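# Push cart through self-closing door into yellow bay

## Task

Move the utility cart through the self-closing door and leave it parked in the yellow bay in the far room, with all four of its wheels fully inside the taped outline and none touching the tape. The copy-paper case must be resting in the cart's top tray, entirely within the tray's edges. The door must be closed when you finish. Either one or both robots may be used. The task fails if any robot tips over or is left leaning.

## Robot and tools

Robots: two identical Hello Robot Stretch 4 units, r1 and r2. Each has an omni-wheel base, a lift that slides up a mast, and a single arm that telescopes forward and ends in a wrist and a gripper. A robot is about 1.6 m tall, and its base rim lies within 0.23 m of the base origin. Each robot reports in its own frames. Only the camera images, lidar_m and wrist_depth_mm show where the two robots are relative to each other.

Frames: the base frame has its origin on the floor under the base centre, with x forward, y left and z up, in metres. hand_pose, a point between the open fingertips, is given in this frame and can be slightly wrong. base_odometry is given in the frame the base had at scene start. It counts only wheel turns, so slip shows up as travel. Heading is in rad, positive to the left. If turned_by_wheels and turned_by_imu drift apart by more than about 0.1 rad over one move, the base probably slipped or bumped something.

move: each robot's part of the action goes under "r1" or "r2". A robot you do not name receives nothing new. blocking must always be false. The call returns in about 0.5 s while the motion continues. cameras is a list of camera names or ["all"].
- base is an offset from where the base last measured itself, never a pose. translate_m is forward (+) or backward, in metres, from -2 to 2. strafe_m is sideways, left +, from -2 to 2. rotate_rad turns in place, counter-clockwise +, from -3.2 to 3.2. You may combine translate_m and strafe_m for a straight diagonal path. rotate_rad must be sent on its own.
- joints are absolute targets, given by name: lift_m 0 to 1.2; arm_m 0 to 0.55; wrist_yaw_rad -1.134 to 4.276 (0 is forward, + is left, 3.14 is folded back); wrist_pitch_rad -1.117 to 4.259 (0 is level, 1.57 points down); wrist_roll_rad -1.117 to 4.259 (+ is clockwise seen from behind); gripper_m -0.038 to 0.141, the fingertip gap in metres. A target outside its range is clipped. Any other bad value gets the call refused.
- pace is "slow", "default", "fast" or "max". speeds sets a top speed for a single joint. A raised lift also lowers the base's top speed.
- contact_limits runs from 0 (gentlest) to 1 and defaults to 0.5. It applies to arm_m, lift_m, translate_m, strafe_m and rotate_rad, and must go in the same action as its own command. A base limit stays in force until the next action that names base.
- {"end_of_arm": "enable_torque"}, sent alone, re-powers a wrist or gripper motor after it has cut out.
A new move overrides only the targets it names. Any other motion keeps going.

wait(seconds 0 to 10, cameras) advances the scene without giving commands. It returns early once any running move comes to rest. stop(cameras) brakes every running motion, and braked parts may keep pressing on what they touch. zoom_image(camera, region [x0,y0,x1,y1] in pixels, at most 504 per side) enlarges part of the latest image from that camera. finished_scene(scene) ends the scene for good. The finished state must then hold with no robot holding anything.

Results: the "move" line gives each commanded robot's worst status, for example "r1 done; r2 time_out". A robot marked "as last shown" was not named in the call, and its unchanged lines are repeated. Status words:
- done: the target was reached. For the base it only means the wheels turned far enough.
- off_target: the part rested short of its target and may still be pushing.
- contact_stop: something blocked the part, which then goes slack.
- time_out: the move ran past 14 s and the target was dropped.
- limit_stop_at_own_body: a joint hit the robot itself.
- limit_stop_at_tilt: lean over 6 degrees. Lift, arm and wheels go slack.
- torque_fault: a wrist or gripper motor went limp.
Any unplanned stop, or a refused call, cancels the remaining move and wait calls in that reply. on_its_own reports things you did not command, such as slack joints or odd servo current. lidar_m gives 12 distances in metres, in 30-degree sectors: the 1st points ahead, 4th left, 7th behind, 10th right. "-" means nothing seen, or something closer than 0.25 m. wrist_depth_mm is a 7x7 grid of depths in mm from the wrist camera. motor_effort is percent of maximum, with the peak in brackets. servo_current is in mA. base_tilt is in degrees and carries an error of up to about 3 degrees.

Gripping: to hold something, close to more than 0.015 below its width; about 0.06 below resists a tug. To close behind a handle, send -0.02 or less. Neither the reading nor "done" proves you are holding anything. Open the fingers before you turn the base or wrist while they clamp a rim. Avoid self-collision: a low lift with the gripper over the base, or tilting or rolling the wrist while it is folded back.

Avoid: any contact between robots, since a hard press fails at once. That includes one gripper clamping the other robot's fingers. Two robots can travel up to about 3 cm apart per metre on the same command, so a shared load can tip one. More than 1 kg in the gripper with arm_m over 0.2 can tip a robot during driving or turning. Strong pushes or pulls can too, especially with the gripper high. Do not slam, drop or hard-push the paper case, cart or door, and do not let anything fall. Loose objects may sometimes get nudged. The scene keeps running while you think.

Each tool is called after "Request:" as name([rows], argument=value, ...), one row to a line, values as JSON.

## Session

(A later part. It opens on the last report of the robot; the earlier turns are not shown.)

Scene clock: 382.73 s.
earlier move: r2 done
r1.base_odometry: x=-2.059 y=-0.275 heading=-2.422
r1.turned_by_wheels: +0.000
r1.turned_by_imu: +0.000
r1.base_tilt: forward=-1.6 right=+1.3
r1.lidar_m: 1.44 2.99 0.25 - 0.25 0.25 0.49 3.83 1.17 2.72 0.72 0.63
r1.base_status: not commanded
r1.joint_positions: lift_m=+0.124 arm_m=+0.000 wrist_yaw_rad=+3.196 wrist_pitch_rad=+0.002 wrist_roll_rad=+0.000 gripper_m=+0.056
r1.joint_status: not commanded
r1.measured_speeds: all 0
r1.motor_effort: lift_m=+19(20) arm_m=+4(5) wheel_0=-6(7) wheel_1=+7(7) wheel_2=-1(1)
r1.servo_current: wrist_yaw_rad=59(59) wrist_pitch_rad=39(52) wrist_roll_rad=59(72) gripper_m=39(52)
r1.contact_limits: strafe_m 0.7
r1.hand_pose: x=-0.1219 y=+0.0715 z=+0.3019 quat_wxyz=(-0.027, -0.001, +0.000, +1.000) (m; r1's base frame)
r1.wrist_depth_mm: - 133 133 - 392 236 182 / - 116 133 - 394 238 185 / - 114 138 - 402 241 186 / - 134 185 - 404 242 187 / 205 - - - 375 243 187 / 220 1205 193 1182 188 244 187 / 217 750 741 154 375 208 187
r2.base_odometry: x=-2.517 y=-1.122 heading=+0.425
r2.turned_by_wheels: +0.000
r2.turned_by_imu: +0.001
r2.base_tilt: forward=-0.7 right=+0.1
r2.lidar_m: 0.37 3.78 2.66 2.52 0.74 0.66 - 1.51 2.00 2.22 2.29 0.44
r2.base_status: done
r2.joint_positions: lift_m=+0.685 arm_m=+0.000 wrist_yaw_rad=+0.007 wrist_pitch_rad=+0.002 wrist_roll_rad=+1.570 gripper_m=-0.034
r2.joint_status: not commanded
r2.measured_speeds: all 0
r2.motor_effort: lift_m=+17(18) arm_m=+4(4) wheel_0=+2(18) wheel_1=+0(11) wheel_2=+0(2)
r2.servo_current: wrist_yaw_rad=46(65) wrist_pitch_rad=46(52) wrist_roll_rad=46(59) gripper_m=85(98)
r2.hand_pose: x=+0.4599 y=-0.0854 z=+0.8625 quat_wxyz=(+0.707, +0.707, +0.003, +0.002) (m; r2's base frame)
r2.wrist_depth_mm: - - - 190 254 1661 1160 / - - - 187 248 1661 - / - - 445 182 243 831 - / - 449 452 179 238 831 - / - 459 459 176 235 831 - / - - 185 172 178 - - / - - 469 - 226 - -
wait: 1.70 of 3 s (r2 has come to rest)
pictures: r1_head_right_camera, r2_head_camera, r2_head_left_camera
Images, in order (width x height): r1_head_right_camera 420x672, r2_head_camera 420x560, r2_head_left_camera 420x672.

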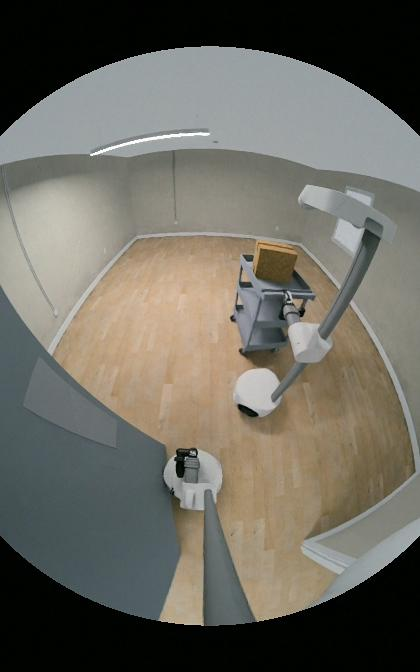

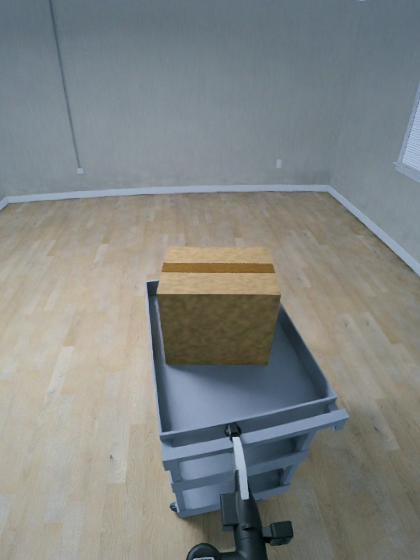

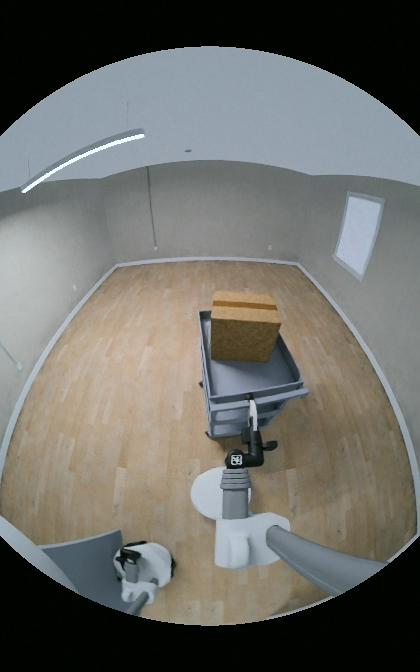

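Request:
move(blocking=false, r2={"base":{"translate_m":-0.6}})

Request:
wait(seconds=4, cameras=["r1_head_right_camera","r2_head_left_camera","r2_head_camera"])

Scene clock: 386.47 s.
move: r2 moving
r1: as last shown
r1.lidar_m: 1.43 2.95 0.25 - 0.25 0.25 0.49 3.84 1.17 2.70 0.66 0.61
r1.motor_effort: lift_m=+19(20) arm_m=+5(5) wheel_0=-6(7) wheel_1=+7(7) wheel_2=-1(1)
r1.servo_current: wrist_yaw_rad=59(59) wrist_pitch_rad=46(46) wrist_roll_rad=52(59) gripper_m=46(52)
r1.contact_limits: strafe_m 0.7
r1.wrist_depth_mm: - 133 132 - 389 237 183 / - 116 133 - 397 239 184 / - 114 138 - 402 241 186 / - 134 185 - 402 242 187 / 205 - - - 373 243 187 / 219 1205 193 1205 189 243 187 / 218 750 750 153 375 207 187
r2.base_odometry: x=-2.545 y=-1.135 heading=+0.425
r2.turned_by_wheels: +0.000
r2.turned_by_imu: +0.001
r2.base_tilt: forward=-0.6 right=+0.1
r2.lidar_m: 0.37 3.76 2.67 2.54 0.64 0.62 - 1.48 1.94 2.20 2.27 0.44
r2.base_status: translate_m moving
r2.joint_positions: lift_m=+0.685 arm_m=+0.000 wrist_yaw_rad=+0.007 wrist_pitch_rad=+0.002 wrist_roll_rad=+1.570 gripper_m=-0.034
r2.joint_status: not commanded
r2.measured_speeds: translate_m=-0.119 strafe_m=+0.000 rotate_rad=+0.002 lift_m=+0.000 arm_m=+0.000 wrist_yaw_rad=+0.000 wrist_pitch_rad=+0.000 wrist_roll_rad=+0.000
r2.motor_effort: lift_m=+17(17) arm_m=-4(5) wheel_0=-8(10) wheel_1=-8(11) wheel_2=+19(22)
r2.servo_current: wrist_yaw_rad=52(72) wrist_pitch_rad=46(46) wrist_roll_rad=46(59) gripper_m=91(91)
r2.hand_pose: x=+0.4600 y=-0.0854 z=+0.8625 quat_wxyz=(+0.707, +0.707, +0.003, +0.002) (m; r2's base frame)
r2.wrist_depth_mm: - - - 193 257 1618 1160 / - - - 190 250 1661 - / - - 449 185 245 820 - / - 455 452 180 240 842 - / - 459 459 177 236 831 - / - - 185 173 178 - - / - - 466 - 227 - -
pictures: none

Scene clock: 389.47 s.
earlier move: r2 done
r1.base_odometry: x=-2.059 y=-0.275 heading=-2.422
r1.turned_by_wheels: +0.000
r1.turned_by_imu: +0.000
r1.base_tilt: forward=-1.6 right=+1.3
r1.lidar_m: 5.01 2.96 0.25 - 0.25 0.26 0.50 3.85 1.17 0.29 0.28 0.66
r1.base_status: not commanded
r1.joint_positions: lift_m=+0.124 arm_m=+0.000 wrist_yaw_rad=+3.196 wrist_pitch_rad=+0.002 wrist_roll_rad=+0.000 gripper_m=+0.056
r1.joint_status: not commanded
r1.measured_speeds: all 0
r1.motor_effort: lift_m=+19(20) arm_m=+4(5) wheel_0=-6(7) wheel_1=+7(7) wheel_2=-1(1)
r1.servo_current: wrist_yaw_rad=46(65) wrist_pitch_rad=46(52) wrist_roll_rad=46(65) gripper_m=46(52)
r1.contact_limits: strafe_m 0.7
r1.hand_pose: x=-0.1219 y=+0.0715 z=+0.3019 quat_wxyz=(-0.027, -0.001, +0.000, +1.000) (m; r1's base frame)
r1.wrist_depth_mm: - 133 133 - 387 235 182 / - 116 133 - 397 239 184 / - 114 138 - 399 240 186 / - 134 185 - 402 242 187 / 204 - - - 373 243 187 / 220 1229 193 1182 187 243 188 / 219 759 759 153 375 207 187
r2.base_odometry: x=-3.063 y=-1.369 heading=+0.424
r2.turned_by_wheels: -0.001
r2.turned_by_imu: -0.003
r2.base_tilt: forward=-0.7 right=+0.0
r2.lidar_m: 0.38 3.76 2.65 0.28 0.30 0.84 3.92 0.93 1.17 2.24 2.32 0.44
r2.base_status: done
r2.joint_positions: lift_m=+0.685 arm_m=+0.000 wrist_yaw_rad=-0.004 wrist_pitch_rad=+0.002 wrist_roll_rad=+1.570 gripper_m=-0.034
r2.joint_status: not commanded
r2.measured_speeds: all 0
r2.motor_effort: lift_m=+17(18) arm_m=-4(5) wheel_0=-7(16) wheel_1=-3(11) wheel_2=-1(22)
r2.servo_current: wrist_yaw_rad=59(72) wrist_pitch_rad=39(52) wrist_roll_rad=46(59) gripper_m=91(98)
r2.hand_pose: x=+0.4590 y=-0.0885 z=+0.8625 quat_wxyz=(+0.707, +0.707, +0.000, -0.002) (m; r2's base frame)
r2.wrist_depth_mm: - - - 181 242 1661 - / - - - 179 240 798 - / - 442 439 177 237 842 - / - 452 452 235 236 842 - / - - 459 174 232 - - / - - 184 171 179 - - / - - 480 - 229 1756 484
wait: 3.00 of 4 s (r2 has come to rest)
pictures: r1_head_right_camera, r2_head_camera, r2_head_left_camera
Images, in order (width x height): r1_head_right_camera 420x672, r2_head_camera 420x560, r2_head_left_camera 420x672.

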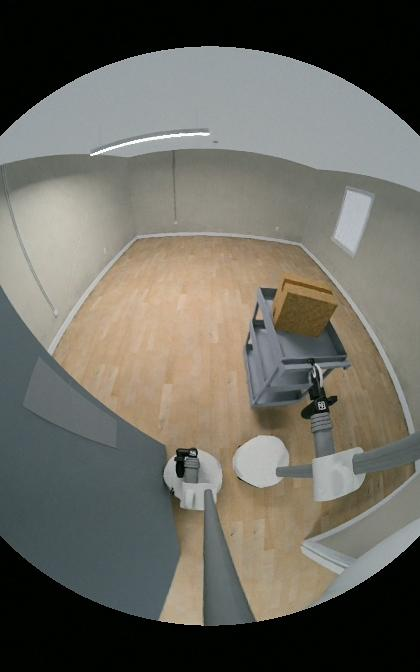

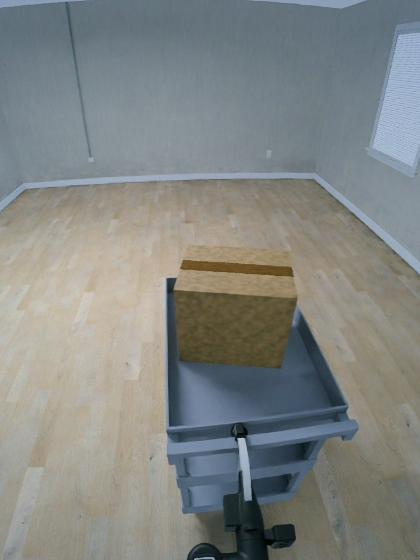

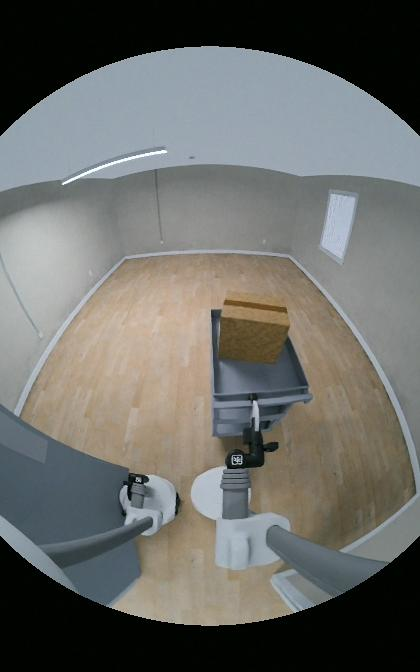

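Request:
move(blocking=false, r2={"base":{"translate_m":-0.55,"strafe_m":-0.01}})

Request:
wait(seconds=4, cameras=["r1_head_right_camera","r2_head_left_camera","r2_head_right_camera","r2_head_camera"])

Scene clock: 395.83 s.
move: r2 moving
r1: as last shown
r1.lidar_m: 5.02 2.96 0.25 - 0.25 0.25 0.48 3.84 1.17 0.28 0.30 0.62
r1.motor_effort: lift_m=+19(20) arm_m=+5(5) wheel_0=-6(7) wheel_1=+7(7) wheel_2=-1(1)
r1.servo_current: wrist_yaw_rad=52(59) wrist_pitch_rad=39(52) wrist_roll_rad=59(78) gripper_m=46(46)
r1.contact_limits: strafe_m 0.7
r1.wrist_depth_mm: - 133 132 - 389 236 183 / - 116 133 - 397 237 185 / - 114 138 - 399 241 185 / - 134 185 - 407 242 186 / 204 - - - 375 243 187 / 218 1205 194 1205 187 243 188 / 218 750 759 153 375 206 187
r2.base_odometry: x=-3.092 y=-1.383 heading=+0.424
r2.turned_by_wheels: +0.000
r2.turned_by_imu: +0.000
r2.base_tilt: forward=-0.6 right=+0.1
r2.lidar_m: 0.37 3.75 2.65 0.30 0.30 0.86 3.84 0.90 1.13 2.24 2.31 0.41
r2.base_status: translate_m moving; strafe_m moving
r2.joint_positions: lift_m=+0.685 arm_m=+0.000 wrist_yaw_rad=-0.004 wrist_pitch_rad=+0.002 wrist_roll_rad=+1.570 gripper_m=-0.034
r2.joint_status: not commanded
r2.measured_speeds: translate_m=-0.120 strafe_m=-0.004 rotate_rad=+0.001 lift_m=+0.000 arm_m=+0.000 wrist_yaw_rad=+0.000 wrist_pitch_rad=+0.000 wrist_roll_rad=+0.000
r2.motor_effort: lift_m=+18(18) arm_m=-4(5) wheel_0=-9(16) wheel_1=-8(10) wheel_2=+13(16)
r2.servo_current: wrist_yaw_rad=39(59) wrist_pitch_rad=46(46) wrist_roll_rad=46(59) gripper_m=91(91)
r2.hand_pose: x=+0.4590 y=-0.0885 z=+0.8625 quat_wxyz=(+0.707, +0.707, +0.000, -0.002) (m; r2's base frame)
r2.wrist_depth_mm: - - - 179 240 1708 - / - - - 178 238 820 - / - 439 442 177 236 842 - / - 455 452 235 235 831 - / - 462 462 174 234 - - / - - 185 172 178 - - / - - - - 229 1576 508
pictures: none

Scene clock: 398.67 s.
earlier move: r2 done
r1.base_odometry: x=-2.059 y=-0.275 heading=-2.422
r1.turned_by_wheels: +0.000
r1.turned_by_imu: +0.000
r1.base_tilt: forward=-1.6 right=+1.3
r1.lidar_m: 5.01 2.99 0.25 - 0.25 0.25 0.49 0.45 0.46 0.41 0.44 0.67
r1.base_status: not commanded
r1.joint_positions: lift_m=+0.124 arm_m=+0.000 wrist_yaw_rad=+3.196 wrist_pitch_rad=+0.002 wrist_roll_rad=+0.000 gripper_m=+0.056
r1.joint_status: not commanded
r1.measured_speeds: all 0
r1.motor_effort: lift_m=+19(20) arm_m=+4(5) wheel_0=-6(7) wheel_1=+7(7) wheel_2=-1(1)
r1.servo_current: wrist_yaw_rad=39(85) wrist_pitch_rad=39(52) wrist_roll_rad=52(78) gripper_m=46(46)
r1.contact_limits: strafe_m 0.7
r1.hand_pose: x=-0.1219 y=+0.0715 z=+0.3019 quat_wxyz=(-0.027, -0.001, +0.000, +1.000) (m; r1's base frame)
r1.wrist_depth_mm: - 133 133 - 389 236 183 / - 116 132 - 399 238 185 / - 114 138 - 399 240 186 / - 134 185 - 404 243 187 / 205 - - - 373 243 187 / 219 1229 193 1182 187 243 187 / 218 640 759 153 377 207 187
r2.base_odometry: x=-3.561 y=-1.605 heading=+0.424
r2.turned_by_wheels: +0.000
r2.turned_by_imu: -0.001
r2.base_tilt: forward=-0.7 right=+0.1
r2.lidar_m: 0.38 0.46 0.44 0.60 0.60 3.40 3.29 0.60 0.51 1.08 2.33 0.42
r2.base_status: done
r2.joint_positions: lift_m=+0.685 arm_m=+0.000 wrist_yaw_rad=-0.003 wrist_pitch_rad=+0.002 wrist_roll_rad=+1.570 gripper_m=-0.034
r2.joint_status: not commanded
r2.measured_speeds: all 0
r2.motor_effort: lift_m=+17(18) arm_m=-4(5) wheel_0=-4(16) wheel_1=-4(11) wheel_2=-1(16)
r2.servo_current: wrist_yaw_rad=46(65) wrist_pitch_rad=46(52) wrist_roll_rad=39(59) gripper_m=85(98)
r2.hand_pose: x=+0.4590 y=-0.0884 z=+0.8625 quat_wxyz=(+0.707, +0.707, +0.000, -0.002) (m; r2's base frame)
r2.wrist_depth_mm: - - - 162 220 1661 - / - - 421 163 223 - - / - 433 430 166 224 - - / - 459 452 227 228 831 - / - - 473 170 230 - - / - - 185 172 179 - - / - - - - 236 1576 1138
wait: 2.83 of 4 s (r2 has come to rest)
pictures: r1_head_right_camera, r2_head_camera, r2_head_left_camera, r2_head_right_camera
Images, in order (width x height): r1_head_right_camera 420x672, r2_head_camera 420x560, r2_head_left_camera 420x672, r2_head_right_camera 420x672.

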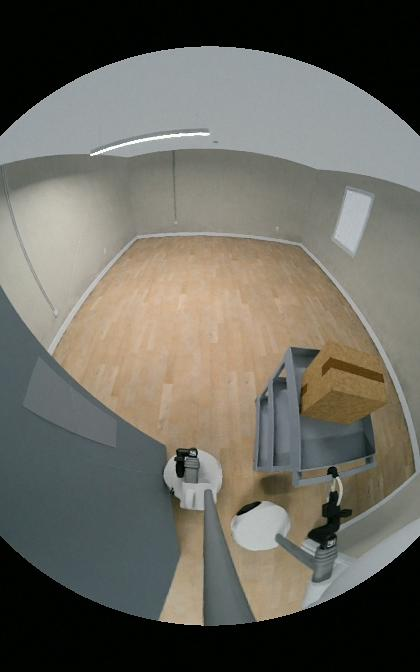

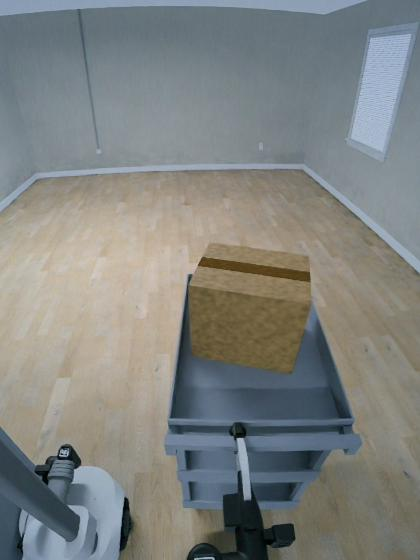

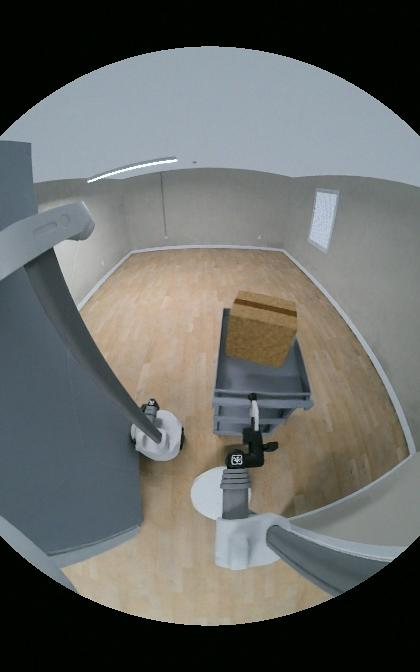

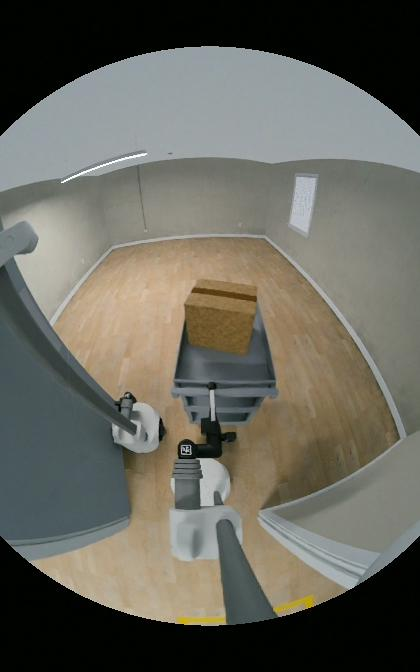

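Request:
move(blocking=false, r2={"base":{"translate_m":-0.45,"strafe_m":0.07}})

Request:
wait(seconds=4, cameras=["r1_head_right_camera","r2_head_left_camera","r2_head_right_camera"])

Scene clock: 404.50 s.
move: r2 moving
r1: as last shown
r1.lidar_m: 5.03 2.96 0.25 - 0.25 0.25 0.48 0.46 0.45 0.39 0.44 0.65
r1.motor_effort: lift_m=+19(19) arm_m=+4(5) wheel_0=-6(7) wheel_1=+7(7) wheel_2=-1(1)
r1.servo_current: wrist_yaw_rad=52(59) wrist_pitch_rad=46(46) wrist_roll_rad=46(65) gripper_m=26(46)
r1.contact_limits: strafe_m 0.7
r1.wrist_depth_mm: - 132 133 - 389 235 183 / - 116 133 - 394 239 183 / - 114 138 - 399 241 186 / - 134 185 - 404 243 186 / 205 - - - 373 244 188 / 220 1078 193 1182 188 243 188 / 219 640 741 153 375 207 188
r2.base_odometry: x=-3.591 y=-1.613 heading=+0.423
r2.turned_by_wheels: -0.001
r2.turned_by_imu: +0.000
r2.base_tilt: forward=-0.6 right=+0.0
r2.lidar_m: 0.41 0.44 0.46 0.57 0.60 3.34 3.25 3.32 0.48 0.98 2.31 0.42
r2.base_status: translate_m moving; strafe_m moving
r2.joint_positions: lift_m=+0.685 arm_m=+0.000 wrist_yaw_rad=-0.003 wrist_pitch_rad=+0.002 wrist_roll_rad=+1.570 gripper_m=-0.034
r2.joint_status: not commanded
r2.measured_speeds: translate_m=-0.119 strafe_m=+0.020 rotate_rad=-0.003 lift_m=+0.000 arm_m=+0.000 wrist_yaw_rad=+0.000 wrist_pitch_rad=+0.000 wrist_roll_rad=+0.000
r2.motor_effort: lift_m=+17(18) arm_m=-4(5) wheel_0=-13(14) wheel_1=-8(9) wheel_2=+13(16)
r2.servo_current: wrist_yaw_rad=59(59) wrist_pitch_rad=39(46) wrist_roll_rad=39(52) gripper_m=85(91)
r2.hand_pose: x=+0.4591 y=-0.0883 z=+0.8625 quat_wxyz=(+0.707, +0.707, +0.000, -0.002) (m; r2's base frame)
r2.wrist_depth_mm: - - - 162 220 1618 - / - - 421 164 223 - - / - 436 433 166 226 - - / - 459 452 228 228 842 - / - - 473 170 231 - - / - - 183 172 177 - - / - - - - 236 1576 1138
pictures: none

Scene clock: 407.00 s.
earlier move: r2 done
r1.base_odometry: x=-2.059 y=-0.275 heading=-2.422
r1.turned_by_wheels: +0.000
r1.turned_by_imu: +0.000
r1.base_tilt: forward=-1.6 right=+1.3
r1.lidar_m: 5.02 2.97 0.25 - 0.25 0.25 0.51 0.50 0.43 0.43 0.55 3.76
r1.base_status: not commanded
r1.joint_positions: lift_m=+0.124 arm_m=+0.000 wrist_yaw_rad=+3.196 wrist_pitch_rad=+0.002 wrist_roll_rad=+0.000 gripper_m=+0.056
r1.joint_status: not commanded
r1.measured_speeds: all 0
r1.motor_effort: lift_m=+19(20) arm_m=+4(5) wheel_0=-6(7) wheel_1=+7(7) wheel_2=-1(1)
r1.servo_current: wrist_yaw_rad=52(65) wrist_pitch_rad=39(59) wrist_roll_rad=72(72) gripper_m=39(46)
r1.contact_limits: strafe_m 0.7
r1.hand_pose: x=-0.1219 y=+0.0715 z=+0.3019 quat_wxyz=(-0.027, -0.001, +0.000, +1.000) (m; r1's base frame)
r1.wrist_depth_mm: - 133 132 - 389 236 183 / - 116 132 - 394 238 183 / - 114 138 - 402 241 186 / - 134 185 - 407 241 187 / 206 842 1983 - 375 243 187 / 220 820 193 1182 188 243 187 / 217 741 759 153 373 207 187
r2.base_odometry: x=-3.999 y=-1.725 heading=+0.423
r2.turned_by_wheels: +0.000
r2.turned_by_imu: -0.002
r2.base_tilt: forward=-0.6 right=+0.1
r2.lidar_m: 0.43 0.75 0.50 0.49 2.48 3.00 2.81 2.89 2.49 0.47 0.45 0.40
r2.base_status: done
r2.joint_positions: lift_m=+0.685 arm_m=+0.000 wrist_yaw_rad=-0.004 wrist_pitch_rad=+0.002 wrist_roll_rad=+1.570 gripper_m=-0.034
r2.joint_status: not commanded
r2.measured_speeds: all 0
r2.motor_effort: lift_m=+17(18) arm_m=-5(5) wheel_0=-8(18) wheel_1=-4(10) wheel_2=+1(16)
r2.servo_current: wrist_yaw_rad=46(65) wrist_pitch_rad=46(52) wrist_roll_rad=39(72) gripper_m=85(98)
r2.hand_pose: x=+0.4589 y=-0.0887 z=+0.8625 quat_wxyz=(+0.707, +0.707, -0.001, -0.002) (m; r2's base frame)
r2.wrist_depth_mm: - 375 379 135 190 - - / - 399 394 140 198 759 - / - 433 424 147 208 - - / - 473 459 155 217 - - / - - 508 164 227 1863 - / - - 183 169 179 1618 496 / - - - - - 1708 1182
wait: 2.50 of 4 s (r2 has come to rest)
pictures: r1_head_right_camera, r2_head_left_camera, r2_head_right_camera
Images, in order (width x height): r1_head_right_camera 420x672, r2_head_left_camera 420x672, r2_head_right_camera 420x672.

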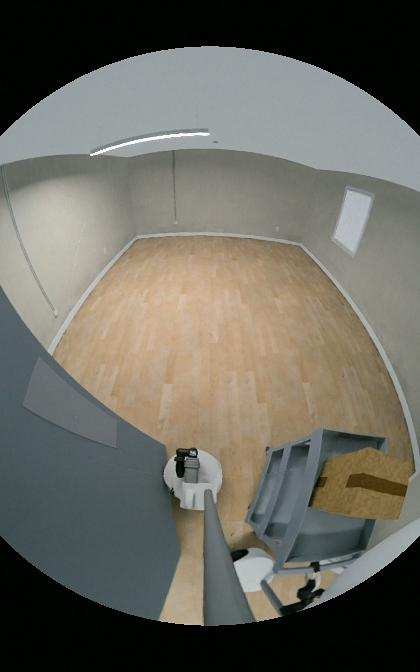

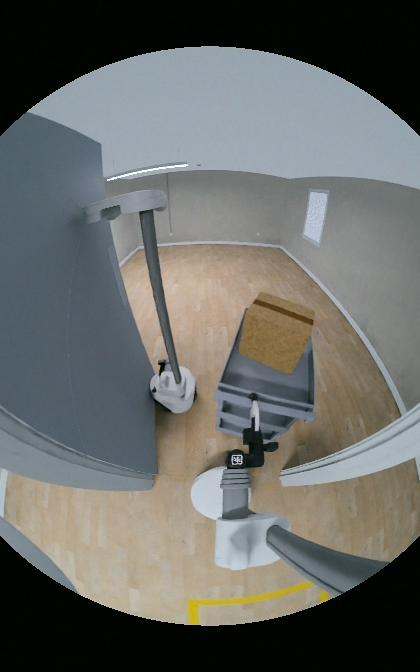

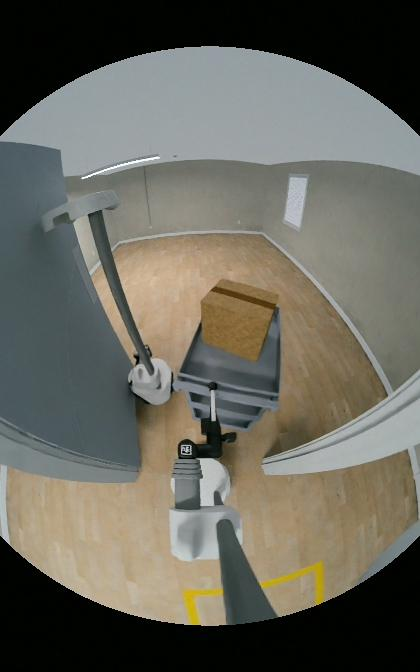

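Request:
move(blocking=false, r2={"base":{"translate_m":-0.3,"strafe_m":0.17}})

Request:
wait(seconds=4, cameras=["r1_head_right_camera","r2_head_left_camera","r2_head_right_camera"])

Scene clock: 415.47 s.
move: r2 moving
r1: as last shown
r1.lidar_m: 5.02 2.97 0.25 - 0.25 0.25 0.48 0.50 0.43 0.45 0.57 3.76
r1.motor_effort: lift_m=+19(19) arm_m=+5(5) wheel_0=-6(7) wheel_1=+7(7) wheel_2=-1(1)
r1.servo_current: wrist_yaw_rad=46(59) wrist_pitch_rad=46(52) wrist_roll_rad=46(65) gripper_m=33(46)
r1.contact_limits: strafe_m 0.7
r1.wrist_depth_mm: - 133 133 - 389 236 182 / - 116 132 - 394 238 185 / - 114 138 - 399 240 186 / - 134 185 - 407 242 187 / 205 854 1983 - 373 244 187 / 220 831 192 1182 187 245 187 / 218 750 750 153 377 208 187
r2.base_odometry: x=-4.035 y=-1.722 heading=+0.422
r2.turned_by_wheels: -0.001
r2.turned_by_imu: -0.001
r2.base_tilt: forward=-0.7 right=+0.1
r2.lidar_m: 0.43 0.77 0.48 0.48 2.46 2.95 2.82 2.84 2.50 0.50 0.46 0.40
r2.base_status: translate_m moving; strafe_m moving
r2.joint_positions: lift_m=+0.685 arm_m=+0.000 wrist_yaw_rad=-0.007 wrist_pitch_rad=+0.002 wrist_roll_rad=+1.570 gripper_m=-0.034
r2.joint_status: not commanded
r2.measured_speeds: translate_m=-0.121 strafe_m=+0.069 rotate_rad=-0.003 lift_m=+0.000 arm_m=+0.000 wrist_yaw_rad=-0.016 wrist_pitch_rad=+0.000 wrist_roll_rad=+0.000
r2.motor_effort: lift_m=+17(18) arm_m=-4(5) wheel_0=-18(20) wheel_1=-7(7) wheel_2=+11(14)
r2.servo_current: wrist_yaw_rad=52(59) wrist_pitch_rad=39(46) wrist_roll_rad=46(59) gripper_m=91(91)
r2.hand_pose: x=+0.4587 y=-0.0894 z=+0.8625 quat_wxyz=(+0.707, +0.707, -0.002, -0.003) (m; r2's base frame)
r2.wrist_depth_mm: - 375 375 135 190 - - / - 397 397 140 199 - - / - 433 427 147 208 - - / - 477 466 156 218 - - / - - 504 165 229 1756 - / - - 183 172 178 1618 496 / - - - - - 1708 1182
pictures: none

Scene clock: 417.47 s.
earlier move: r2 done
r1.base_odometry: x=-2.059 y=-0.275 heading=-2.422
r1.turned_by_wheels: +0.000
r1.turned_by_imu: +0.000
r1.base_tilt: forward=-1.6 right=+1.2
r1.lidar_m: 5.01 2.98 0.25 - 0.25 0.25 0.50 0.56 0.55 0.64 2.82 3.76
r1.base_status: not commanded
r1.joint_positions: lift_m=+0.124 arm_m=+0.000 wrist_yaw_rad=+3.196 wrist_pitch_rad=+0.002 wrist_roll_rad=+0.000 gripper_m=+0.056
r1.joint_status: not commanded
r1.measured_speeds: all 0
r1.motor_effort: lift_m=+19(20) arm_m=+5(5) wheel_0=-6(7) wheel_1=+7(7) wheel_2=-1(1)
r1.servo_current: wrist_yaw_rad=39(65) wrist_pitch_rad=33(52) wrist_roll_rad=52(65) gripper_m=46(52)
r1.contact_limits: strafe_m 0.7
r1.hand_pose: x=-0.1219 y=+0.0715 z=+0.3019 quat_wxyz=(-0.027, -0.001, +0.000, +1.000) (m; r1's base frame)
r1.wrist_depth_mm: - 133 132 - 387 236 183 / - 116 133 - 394 238 184 / - 114 138 - 399 241 186 / - 134 185 - 402 243 187 / 206 991 1118 1618 373 244 187 / 213 1008 194 1160 188 244 188 / 218 676 750 153 373 206 187
r2.base_odometry: x=-4.343 y=-1.693 heading=+0.422
r2.turned_by_wheels: +0.001
r2.turned_by_imu: -0.001
r2.base_tilt: forward=-0.7 right=+0.0
r2.lidar_m: 0.44 0.50 0.43 0.91 2.26 2.69 2.52 2.62 2.67 1.40 0.35 0.33
r2.base_status: done
r2.joint_positions: lift_m=+0.685 arm_m=+0.000 wrist_yaw_rad=-0.008 wrist_pitch_rad=+0.002 wrist_roll_rad=+1.570 gripper_m=-0.034
r2.joint_status: not commanded
r2.measured_speeds: all 0
r2.motor_effort: lift_m=+17(18) arm_m=-4(5) wheel_0=-2(23) wheel_1=-5(7) wheel_2=+2(14)
r2.servo_current: wrist_yaw_rad=52(72) wrist_pitch_rad=46(46) wrist_roll_rad=46(59) gripper_m=91(98)
r2.hand_pose: x=+0.4587 y=-0.0896 z=+0.8625 quat_wxyz=(+0.707, +0.707, -0.002, -0.004) (m; r2's base frame)
r2.wrist_depth_mm: - 345 340 - 141 - - / - 387 389 - 159 - - / - 469 452 - 173 - - / - - - 116 194 1537 496 / - - - 132 221 1618 917 / - - 185 154 178 1618 854 / 798 - - - 315 320 750
wait: 2.00 of 4 s (r2 has come to rest)
pictures: r1_head_right_camera, r2_head_left_camera, r2_head_right_camera
Images, in order (width x height): r1_head_right_camera 420x672, r2_head_left_camera 420x672, r2_head_right_camera 420x672.

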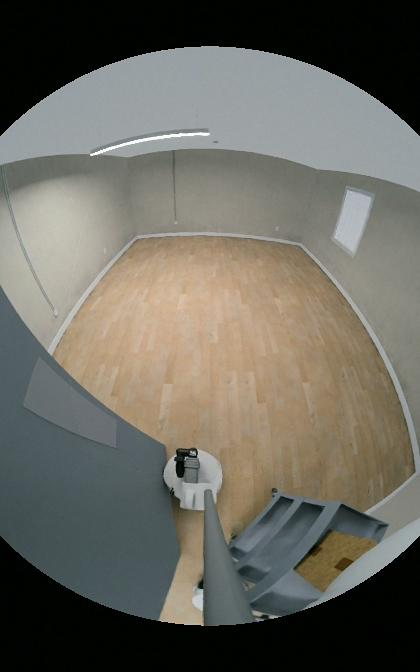

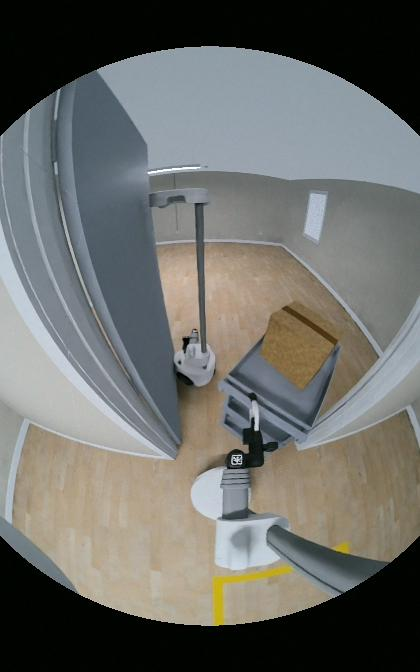

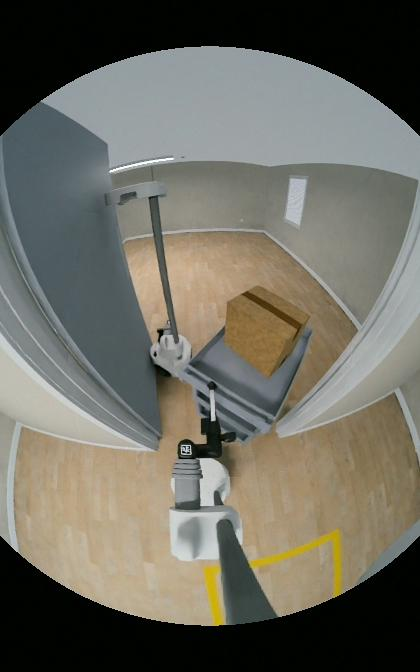

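Request:
move(blocking=false, r2={"base":{"translate_m":-0.3,"strafe_m":0.15},"contact_limits":{"translate_m":0.3,"strafe_m":0.3}})

Request:
wait(seconds=4, cameras=["r1_head_right_camera","r2_head_left_camera","r2_head_right_camera"])

r2: "contact_limits": translate_m and strafe_m are given together and make one move, which takes one limit: state it under one of them only
Scene clock: 422.37 s.
r1.base_odometry: x=-2.059 y=-0.275 heading=-2.422
r1.turned_by_wheels: +0.000
r1.turned_by_imu: +0.000
r1.base_tilt: forward=-1.6 right=+1.3
r1.lidar_m: 5.00 2.99 0.25 - 0.25 0.25 0.50 0.55 0.53 0.59 2.82 3.77
r1.base_status: not commanded
r1.joint_positions: lift_m=+0.124 arm_m=+0.000 wrist_yaw_rad=+3.196 wrist_pitch_rad=+0.002 wrist_roll_rad=+0.000 gripper_m=+0.056
r1.joint_status: not commanded
r1.measured_speeds: all 0
r1.motor_effort: lift_m=+19(20) arm_m=+5(5) wheel_0=-6(7) wheel_1=+7(7) wheel_2=-1(1)
r1.servo_current: wrist_yaw_rad=39(65) wrist_pitch_rad=39(52) wrist_roll_rad=59(65) gripper_m=39(52)
r1.contact_limits: strafe_m 0.7
r1.hand_pose: x=-0.1219 y=+0.0715 z=+0.3019 quat_wxyz=(-0.027, -0.001, +0.000, +1.000) (m; r1's base frame)
r1.wrist_depth_mm: - 133 132 - 389 236 182 / - 116 133 - 394 238 184 / - 114 138 - 397 239 186 / - 134 185 - 402 243 187 / 205 1008 1138 1661 373 243 187 / 213 1008 193 1160 187 244 187 / 217 676 750 153 373 207 188
r2.base_odometry: x=-4.343 y=-1.693 heading=+0.422
r2.turned_by_wheels: +0.000
r2.turned_by_imu: +0.000
r2.base_tilt: forward=-0.7 right=+0.0
r2.lidar_m: 0.44 0.48 0.44 0.93 2.28 2.69 2.51 2.58 2.69 1.42 0.34 0.35
r2.base_status: done
r2.joint_positions: lift_m=+0.685 arm_m=+0.000 wrist_yaw_rad=-0.008 wrist_pitch_rad=+0.002 wrist_roll_rad=+1.570 gripper_m=-0.034
r2.joint_status: not commanded
r2.measured_speeds: all 0
r2.motor_effort: lift_m=+17(18) arm_m=-4(5) wheel_0=-2(23) wheel_1=-5(7) wheel_2=+2(14)
r2.servo_current: wrist_yaw_rad=65(72) wrist_pitch_rad=46(46) wrist_roll_rad=46(59) gripper_m=85(98)
r2.hand_pose: x=+0.4587 y=-0.0896 z=+0.8625 quat_wxyz=(+0.707, +0.707, -0.002, -0.004) (m; r2's base frame)
r2.wrist_depth_mm: - 345 342 - 141 - - / - 389 392 - 159 - - / - 469 455 - 173 - - / - - - 116 194 1464 496 / - - - 132 221 1618 904 / - - 185 154 178 1618 854 / 798 - - - 315 319 759
pictures: none

not run: a call was refused earlier in this reply.

Request:
move(blocking=false, r2={"base":{"translate_m":-0.3,"strafe_m":0.17},"contact_limits":{"translate_m":0.4}})

Request:
wait(seconds=4, cameras=["r1_head_right_camera","r2_head_left_camera","r2_head_right_camera"])

Scene clock: 427.37 s.
move: r2 moving
r1.base_odometry: x=-2.059 y=-0.275 heading=-2.422
r1.turned_by_wheels: +0.000
r1.turned_by_imu: +0.000
r1.base_tilt: forward=-1.6 right=+1.3
r1.lidar_m: 5.01 2.97 0.25 - 0.25 0.25 0.47 0.57 0.54 2.69 2.82 3.74
r1.base_status: not commanded
r1.joint_positions: lift_m=+0.124 arm_m=+0.000 wrist_yaw_rad=+3.196 wrist_pitch_rad=+0.002 wrist_roll_rad=+0.000 gripper_m=+0.056
r1.joint_status: not commanded
r1.measured_speeds: all 0
r1.motor_effort: lift_m=+19(20) arm_m=+4(5) wheel_0=-6(7) wheel_1=+7(7) wheel_2=-1(1)
r1.servo_current: wrist_yaw_rad=39(65) wrist_pitch_rad=46(46) wrist_roll_rad=33(52) gripper_m=39(52)
r1.contact_limits: strafe_m 0.7
r1.hand_pose: x=-0.1219 y=+0.0715 z=+0.3019 quat_wxyz=(-0.027, -0.001, +0.000, +1.000) (m; r1's base frame)
r1.wrist_depth_mm: - 133 132 - 387 236 182 / - 116 133 - 394 239 184 / - 114 138 - 399 241 186 / - 134 185 - 404 242 186 / 205 1008 1138 1661 375 244 187 / 213 - 193 1138 187 245 187 / 217 715 741 153 375 207 187
r2.base_odometry: x=-4.378 y=-1.690 heading=+0.422
r2.turned_by_wheels: -0.001
r2.turned_by_imu: -0.001
r2.base_tilt: forward=-0.6 right=+0.1
r2.lidar_m: 0.46 0.47 0.44 0.98 2.24 2.67 2.50 2.58 2.71 1.54 0.35 0.35
r2.base_status: translate_m moving; strafe_m moving
r2.joint_positions: lift_m=+0.685 arm_m=+0.000 wrist_yaw_rad=-0.007 wrist_pitch_rad=+0.002 wrist_roll_rad=+1.570 gripper_m=-0.034
r2.joint_status: not commanded
r2.measured_speeds: translate_m=-0.121 strafe_m=+0.069 rotate_rad=-0.002 lift_m=+0.000 arm_m=+0.000 wrist_yaw_rad=+0.000 wrist_pitch_rad=+0.000 wrist_roll_rad=+0.000
r2.motor_effort: lift_m=+17(17) arm_m=-5(5) wheel_0=-15(17) wheel_1=-6(7) wheel_2=+13(14)
r2.servo_current: wrist_yaw_rad=46(65) wrist_pitch_rad=46(46) wrist_roll_rad=39(59) gripper_m=85(91)
r2.contact_limits: translate_m 0.4
r2.hand_pose: x=+0.4587 y=-0.0894 z=+0.8625 quat_wxyz=(+0.707, +0.707, -0.002, -0.003) (m; r2's base frame)
r2.wrist_depth_mm: - 349 343 - 145 - - / - 392 392 - 159 - - / - 477 452 108 176 - - / - - - 120 198 1499 504 / - - - 136 223 1618 466 / 831 - 184 157 178 1499 866 / - - - - 314 319 809
pictures: none

Scene clock: 429.37 s.
earlier move: r2 done
r1.base_odometry: x=-2.059 y=-0.275 heading=-2.422
r1.turned_by_wheels: +0.000
r1.turned_by_imu: +0.000
r1.base_tilt: forward=-1.6 right=+1.3
r1.lidar_m: 5.03 2.99 0.25 - 0.25 0.25 0.49 0.68 0.70 2.70 2.84 3.77
r1.base_status: not commanded
r1.joint_positions: lift_m=+0.124 arm_m=+0.000 wrist_yaw_rad=+3.196 wrist_pitch_rad=+0.002 wrist_roll_rad=+0.000 gripper_m=+0.056
r1.joint_status: not commanded
r1.measured_speeds: all 0
r1.motor_effort: lift_m=+19(20) arm_m=+5(5) wheel_0=-6(7) wheel_1=+7(7) wheel_2=-1(1)
r1.servo_current: wrist_yaw_rad=72(72) wrist_pitch_rad=46(52) wrist_roll_rad=59(65) gripper_m=46(52)
r1.contact_limits: strafe_m 0.7
r1.hand_pose: x=-0.1219 y=+0.0715 z=+0.3019 quat_wxyz=(-0.027, -0.001, +0.000, +1.000) (m; r1's base frame)
r1.wrist_depth_mm: - 133 132 1618 389 236 183 / - 116 132 - 397 237 184 / - 114 138 - 402 240 186 / - 134 185 - 404 242 186 / 205 - 1308 1366 373 243 187 / 219 1098 190 1160 188 243 187 / 218 750 759 154 377 206 187
r2.base_odometry: x=-4.686 y=-1.660 heading=+0.422
r2.turned_by_wheels: +0.000
r2.turned_by_imu: -0.002
r2.base_tilt: forward=-0.7 right=+0.1
r2.lidar_m: 0.45 0.57 0.78 1.80 2.09 2.39 2.24 2.31 2.86 2.70 0.31 0.31
r2.base_status: done
r2.joint_positions: lift_m=+0.685 arm_m=+0.000 wrist_yaw_rad=-0.008 wrist_pitch_rad=+0.002 wrist_roll_rad=+1.570 gripper_m=-0.034
r2.joint_status: not commanded
r2.measured_speeds: all 0
r2.motor_effort: lift_m=+17(18) arm_m=-4(5) wheel_0=-2(20) wheel_1=-6(9) wheel_2=+1(14)
r2.servo_current: wrist_yaw_rad=52(65) wrist_pitch_rad=46(52) wrist_roll_rad=33(59) gripper_m=85(98)
r2.contact_limits: translate_m 0.4
r2.hand_pose: x=+0.4587 y=-0.0896 z=+0.8625 quat_wxyz=(+0.707, +0.707, -0.002, -0.004) (m; r2's base frame)
r2.wrist_depth_mm: - 345 338 - - - - / - 397 397 - - - - / - - 477 - 164 170 - / - - - - 185 1397 484 / - - - 120 220 1098 1042 / - - 183 142 178 1060 329 / - - - - - - -
wait: 2.00 of 4 s (r2 has come to rest)
pictures: r1_head_right_camera, r2_head_left_camera, r2_head_right_camera
Images, in order (width x height): r1_head_right_camera 420x672, r2_head_left_camera 420x672, r2_head_right_camera 420x672.

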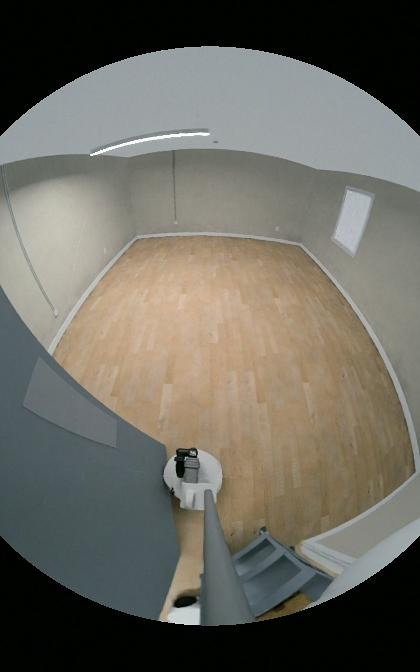

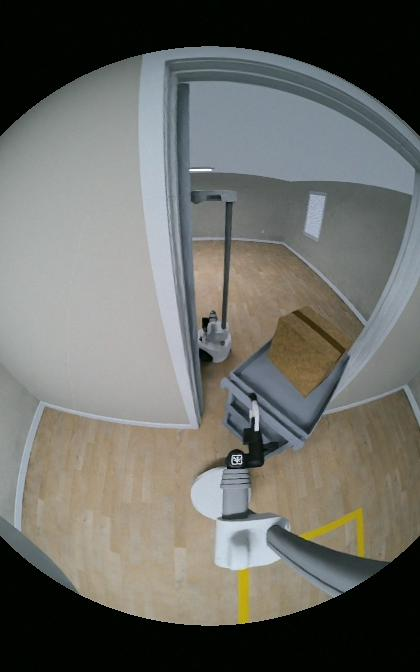

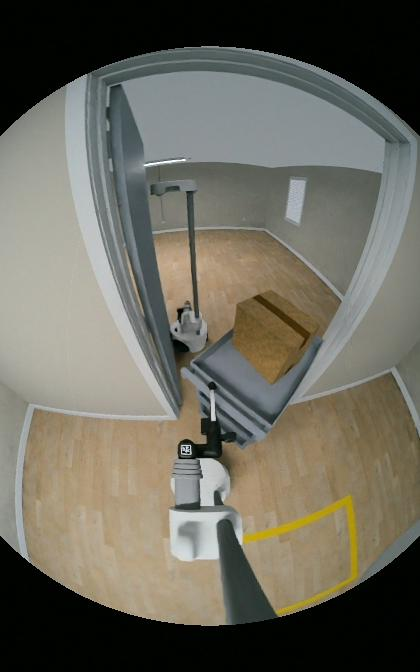

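Request:
move(blocking=false, r2={"base":{"translate_m":-0.45,"strafe_m":0.18},"contact_limits":{"translate_m":0.4}})

Request:
wait(seconds=4, cameras=["r1_head_right_camera","r2_head_left_camera","r2_head_right_camera"])

Scene clock: 434.17 s.
move: r2 moving
r1: as last shown
r1.base_tilt: forward=-1.6 right=+1.2
r1.lidar_m: 5.00 2.95 0.25 - 0.25 0.25 0.49 0.69 1.19 2.67 2.83 3.75
r1.motor_effort: lift_m=+20(20) arm_m=+5(5) wheel_0=-6(7) wheel_1=+7(7) wheel_2=-1(1)
r1.servo_current: wrist_yaw_rad=46(65) wrist_pitch_rad=46(46) wrist_roll_rad=52(59) gripper_m=46(46)
r1.contact_limits: strafe_m 0.7
r1.wrist_depth_mm: - 133 132 - 389 236 182 / - 116 133 - 394 238 184 / - 114 138 - 399 241 186 / - 133 185 - 407 243 187 / 204 - - 1397 370 243 188 / 218 1118 191 1182 187 243 188 / 219 750 750 153 377 206 187
r2.base_odometry: x=-4.719 y=-1.662 heading=+0.421
r2.turned_by_wheels: +0.000
r2.turned_by_imu: +0.000
r2.base_tilt: forward=-0.6 right=+0.1
r2.lidar_m: 0.46 0.61 0.80 1.88 2.07 2.35 2.21 2.27 2.89 2.73 0.32 0.33
r2.base_status: translate_m moving; strafe_m moving
r2.joint_positions: lift_m=+0.685 arm_m=+0.000 wrist_yaw_rad=-0.007 wrist_pitch_rad=+0.002 wrist_roll_rad=+1.570 gripper_m=-0.034
r2.joint_status: not commanded
r2.measured_speeds: translate_m=-0.121 strafe_m=+0.050 rotate_rad=+0.005 lift_m=+0.000 arm_m=+0.000 wrist_yaw_rad=+0.007 wrist_pitch_rad=+0.000 wrist_roll_rad=+0.000
r2.motor_effort: lift_m=+17(18) arm_m=-4(5) wheel_0=-10(15) wheel_1=-6(9) wheel_2=+13(15)
r2.servo_current: wrist_yaw_rad=52(59) wrist_pitch_rad=39(46) wrist_roll_rad=52(59) gripper_m=91(91)
r2.contact_limits: translate_m 0.4
r2.hand_pose: x=+0.4587 y=-0.0895 z=+0.8625 quat_wxyz=(+0.707, +0.707, -0.002, -0.003) (m; r2's base frame)
r2.wrist_depth_mm: - 345 343 - - - - / - 397 399 - - - - / - - 477 - 165 517 - / - - - - 187 1229 484 / - - - 122 222 1138 1060 / - - 184 145 178 1060 334 / - - - - - - -
pictures: none

Scene clock: 436.70 s.
earlier move: r2 done
r1.base_odometry: x=-2.059 y=-0.275 heading=-2.422
r1.turned_by_wheels: +0.000
r1.turned_by_imu: +0.000
r1.base_tilt: forward=-1.6 right=+1.3
r1.lidar_m: 5.00 2.97 0.25 - 0.25 0.25 0.49 0.97 1.17 2.70 2.82 3.75
r1.base_status: not commanded
r1.joint_positions: lift_m=+0.124 arm_m=+0.000 wrist_yaw_rad=+3.196 wrist_pitch_rad=+0.002 wrist_roll_rad=+0.000 gripper_m=+0.056
r1.joint_status: not commanded
r1.measured_speeds: all 0
r1.motor_effort: lift_m=+19(20) arm_m=+4(5) wheel_0=-7(7) wheel_1=+7(7) wheel_2=-1(1)
r1.servo_current: wrist_yaw_rad=39(72) wrist_pitch_rad=39(52) wrist_roll_rad=39(72) gripper_m=33(52)
r1.contact_limits: strafe_m 0.7
r1.hand_pose: x=-0.1219 y=+0.0715 z=+0.3019 quat_wxyz=(-0.027, -0.001, +0.000, +1.000) (m; r1's base frame)
r1.wrist_depth_mm: - 133 132 - 392 236 183 / - 116 133 - 394 238 184 / - 114 138 750 402 241 186 / - 134 185 - 404 241 187 / 204 1708 - 1661 373 243 187 / 220 1205 194 1182 188 243 187 / 217 750 750 153 375 207 187
r2.base_odometry: x=-5.170 y=-1.680 heading=+0.422
r2.turned_by_wheels: +0.001
r2.turned_by_imu: +0.001
r2.base_tilt: forward=-0.7 right=+0.0
r2.lidar_m: 0.46 1.03 1.36 1.82 1.84 1.93 1.81 1.85 2.45 2.91 0.32 0.32
r2.base_status: done
r2.joint_positions: lift_m=+0.685 arm_m=+0.000 wrist_yaw_rad=+0.001 wrist_pitch_rad=+0.002 wrist_roll_rad=+1.570 gripper_m=-0.034
r2.joint_status: not commanded
r2.measured_speeds: all 0
r2.motor_effort: lift_m=+17(18) arm_m=-4(5) wheel_0=+2(16) wheel_1=-4(9) wheel_2=+7(17)
r2.servo_current: wrist_yaw_rad=59(65) wrist_pitch_rad=39(46) wrist_roll_rad=46(59) gripper_m=85(98)
r2.contact_limits: translate_m 0.4
r2.hand_pose: x=+0.4594 y=-0.0872 z=+0.8625 quat_wxyz=(+0.707, +0.707, +0.001, -0.001) (m; r2's base frame)
r2.wrist_depth_mm: - 345 340 - - - - / - 394 399 - 141 - - / - - 480 - 161 167 525 / - - - - 182 1430 477 / - - - 116 218 - - / - - 180 138 177 336 329 / - - - - - - -
wait: 2.53 of 4 s (r2 has come to rest)
pictures: r1_head_right_camera, r2_head_left_camera, r2_head_right_camera
Images, in order (width x height): r1_head_right_camera 420x672, r2_head_left_camera 420x672, r2_head_right_camera 420x672.

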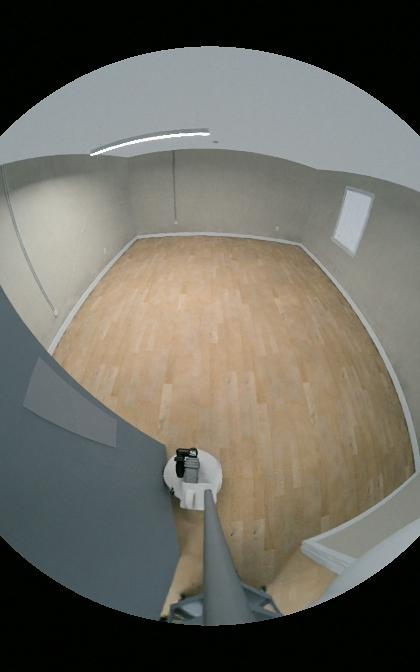

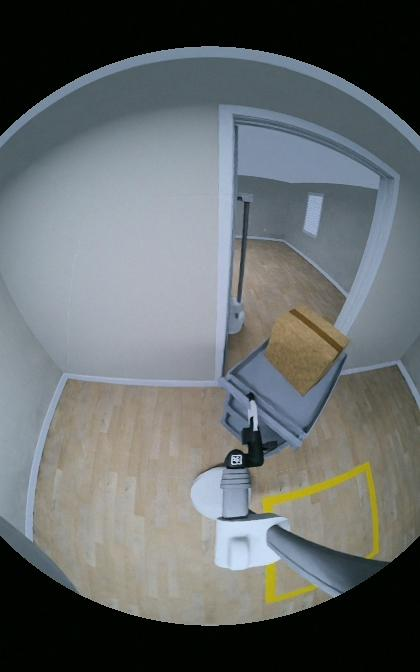

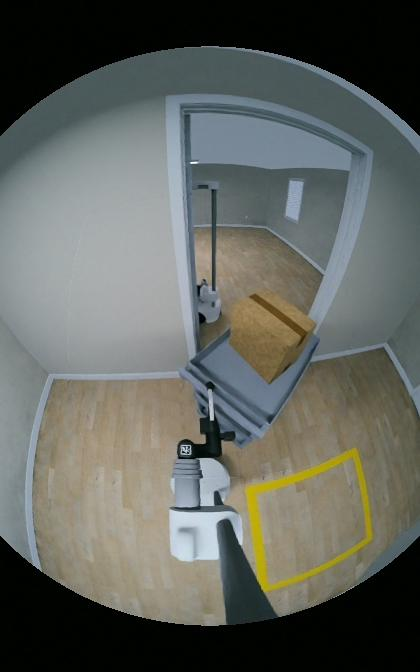

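Request:
move(blocking=false, r2={"base":{"translate_m":-0.65}})

Request:
wait(seconds=4, cameras=["r1_head_right_camera","r2_head_left_camera","r2_head_right_camera"])

Scene clock: 443.70 s.
move: r2 moving
r1: as last shown
r1.base_tilt: forward=-1.6 right=+1.2
r1.lidar_m: 5.00 2.95 0.25 - 0.25 0.25 0.49 0.98 1.20 2.70 2.81 3.78
r1.motor_effort: lift_m=+19(20) arm_m=+4(5) wheel_0=-6(7) wheel_1=+7(7) wheel_2=-1(1)
r1.servo_current: wrist_yaw_rad=46(65) wrist_pitch_rad=39(46) wrist_roll_rad=26(59) gripper_m=39(46)
r1.contact_limits: strafe_m 0.7
r1.wrist_depth_mm: - 133 132 - 389 236 182 / - 116 133 - 394 238 184 / - 114 138 750 402 241 185 / - 134 185 - 404 242 186 / 205 1756 - 1708 373 245 187 / 219 1229 193 1182 187 244 187 / 218 750 750 154 377 207 187
r2.base_odometry: x=-5.199 y=-1.693 heading=+0.422
r2.turned_by_wheels: +0.000
r2.turned_by_imu: +0.001
r2.base_tilt: forward=-0.7 right=+0.1
r2.lidar_m: 0.47 1.07 1.40 1.82 1.86 1.91 1.78 1.81 2.39 2.92 0.34 0.31
r2.base_status: translate_m moving
r2.joint_positions: lift_m=+0.685 arm_m=+0.000 wrist_yaw_rad=+0.001 wrist_pitch_rad=+0.002 wrist_roll_rad=+1.570 gripper_m=-0.034
r2.joint_status: not commanded
r2.measured_speeds: translate_m=-0.122 strafe_m=-0.001 rotate_rad=+0.003 lift_m=+0.000 arm_m=+0.000 wrist_yaw_rad=+0.000 wrist_pitch_rad=+0.000 wrist_roll_rad=+0.000
r2.motor_effort: lift_m=+17(17) arm_m=-4(4) wheel_0=-6(11) wheel_1=-9(10) wheel_2=+16(17)
r2.servo_current: wrist_yaw_rad=39(52) wrist_pitch_rad=39(46) wrist_roll_rad=52(59) gripper_m=85(91)
r2.hand_pose: x=+0.4594 y=-0.0871 z=+0.8625 quat_wxyz=(+0.707, +0.707, +0.001, +0.000) (m; r2's base frame)
r2.wrist_depth_mm: - 342 340 - - - - / - 394 397 - - - - / - - 473 - 165 517 - / - - - - 185 1430 488 / - - - 121 219 - 433 / - - 180 143 176 330 329 / - - - - - - -
pictures: none

Scene clock: 446.87 s.
earlier move: r2 done
r1.base_odometry: x=-2.059 y=-0.275 heading=-2.422
r1.turned_by_wheels: +0.000
r1.turned_by_imu: +0.000
r1.base_tilt: forward=-1.6 right=+1.3
r1.lidar_m: 5.01 2.98 0.25 - 0.25 0.25 0.49 1.68 1.17 2.70 2.85 3.76
r1.base_status: not commanded
r1.joint_positions: lift_m=+0.124 arm_m=+0.000 wrist_yaw_rad=+3.196 wrist_pitch_rad=+0.002 wrist_roll_rad=+0.000 gripper_m=+0.056
r1.joint_status: not commanded
r1.measured_speeds: all 0
r1.motor_effort: lift_m=+19(20) arm_m=+5(5) wheel_0=-6(7) wheel_1=+7(7) wheel_2=-1(1)
r1.servo_current: wrist_yaw_rad=78(78) wrist_pitch_rad=46(52) wrist_roll_rad=52(72) gripper_m=39(52)
r1.contact_limits: strafe_m 0.7
r1.hand_pose: x=-0.1219 y=+0.0715 z=+0.3019 quat_wxyz=(-0.027, -0.001, +0.000, +1.000) (m; r1's base frame)
r1.wrist_depth_mm: - 133 132 - 387 236 183 / - 116 132 1618 394 238 184 / - 114 138 759 402 240 186 / - 134 185 - 404 243 187 / 205 - - 1661 375 243 187 / 219 1205 193 1205 187 244 187 / 217 759 759 153 377 207 188
r2.base_odometry: x=-5.763 y=-1.946 heading=+0.422
r2.turned_by_wheels: +0.000
r2.turned_by_imu: +0.001
r2.base_tilt: forward=-0.6 right=+0.1
r2.lidar_m: 0.40 1.67 1.86 1.77 1.75 1.24 1.15 1.20 1.58 2.92 0.45 0.39
r2.base_status: done
r2.joint_positions: lift_m=+0.685 arm_m=+0.000 wrist_yaw_rad=+0.003 wrist_pitch_rad=+0.002 wrist_roll_rad=+1.570 gripper_m=-0.034
r2.joint_status: not commanded
r2.measured_speeds: all 0
r2.motor_effort: lift_m=+17(18) arm_m=-4(5) wheel_0=-2(11) wheel_1=-3(10) wheel_2=+2(18)
r2.servo_current: wrist_yaw_rad=39(65) wrist_pitch_rad=39(46) wrist_roll_rad=59(65) gripper_m=85(98)
r2.hand_pose: x=+0.4596 y=-0.0865 z=+0.8625 quat_wxyz=(+0.707, +0.707, +0.002, +0.000) (m; r2's base frame)
r2.wrist_depth_mm: - 364 364 129 182 - - / - 392 394 134 192 - - / - 433 427 141 204 - - / - 484 469 148 215 - - / - - 504 158 225 - 530 / - - 179 170 177 - 477 / - - - - - - 1205
wait: 3.17 of 4 s (r2 has come to rest)
pictures: r1_head_right_camera, r2_head_left_camera, r2_head_right_camera
Images, in order (width x height): r1_head_right_camera 420x672, r2_head_left_camera 420x672, r2_head_right_camera 420x672.

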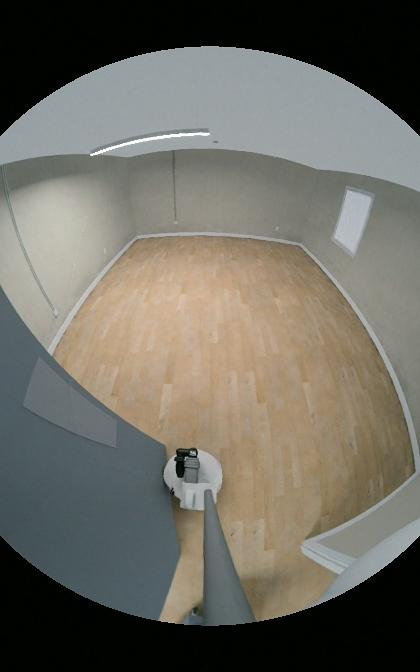

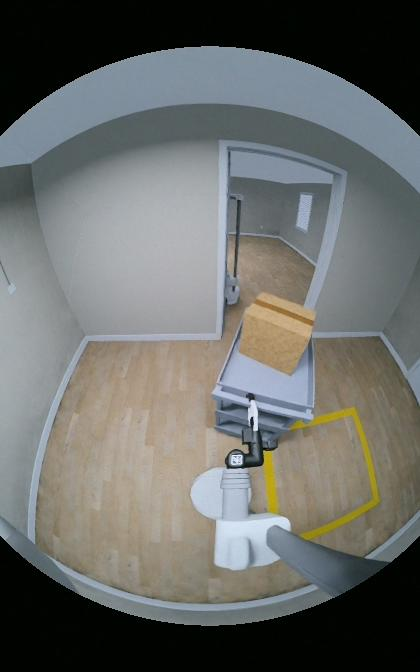

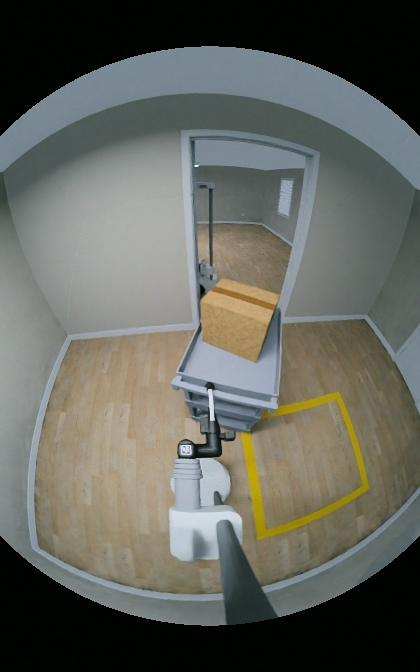

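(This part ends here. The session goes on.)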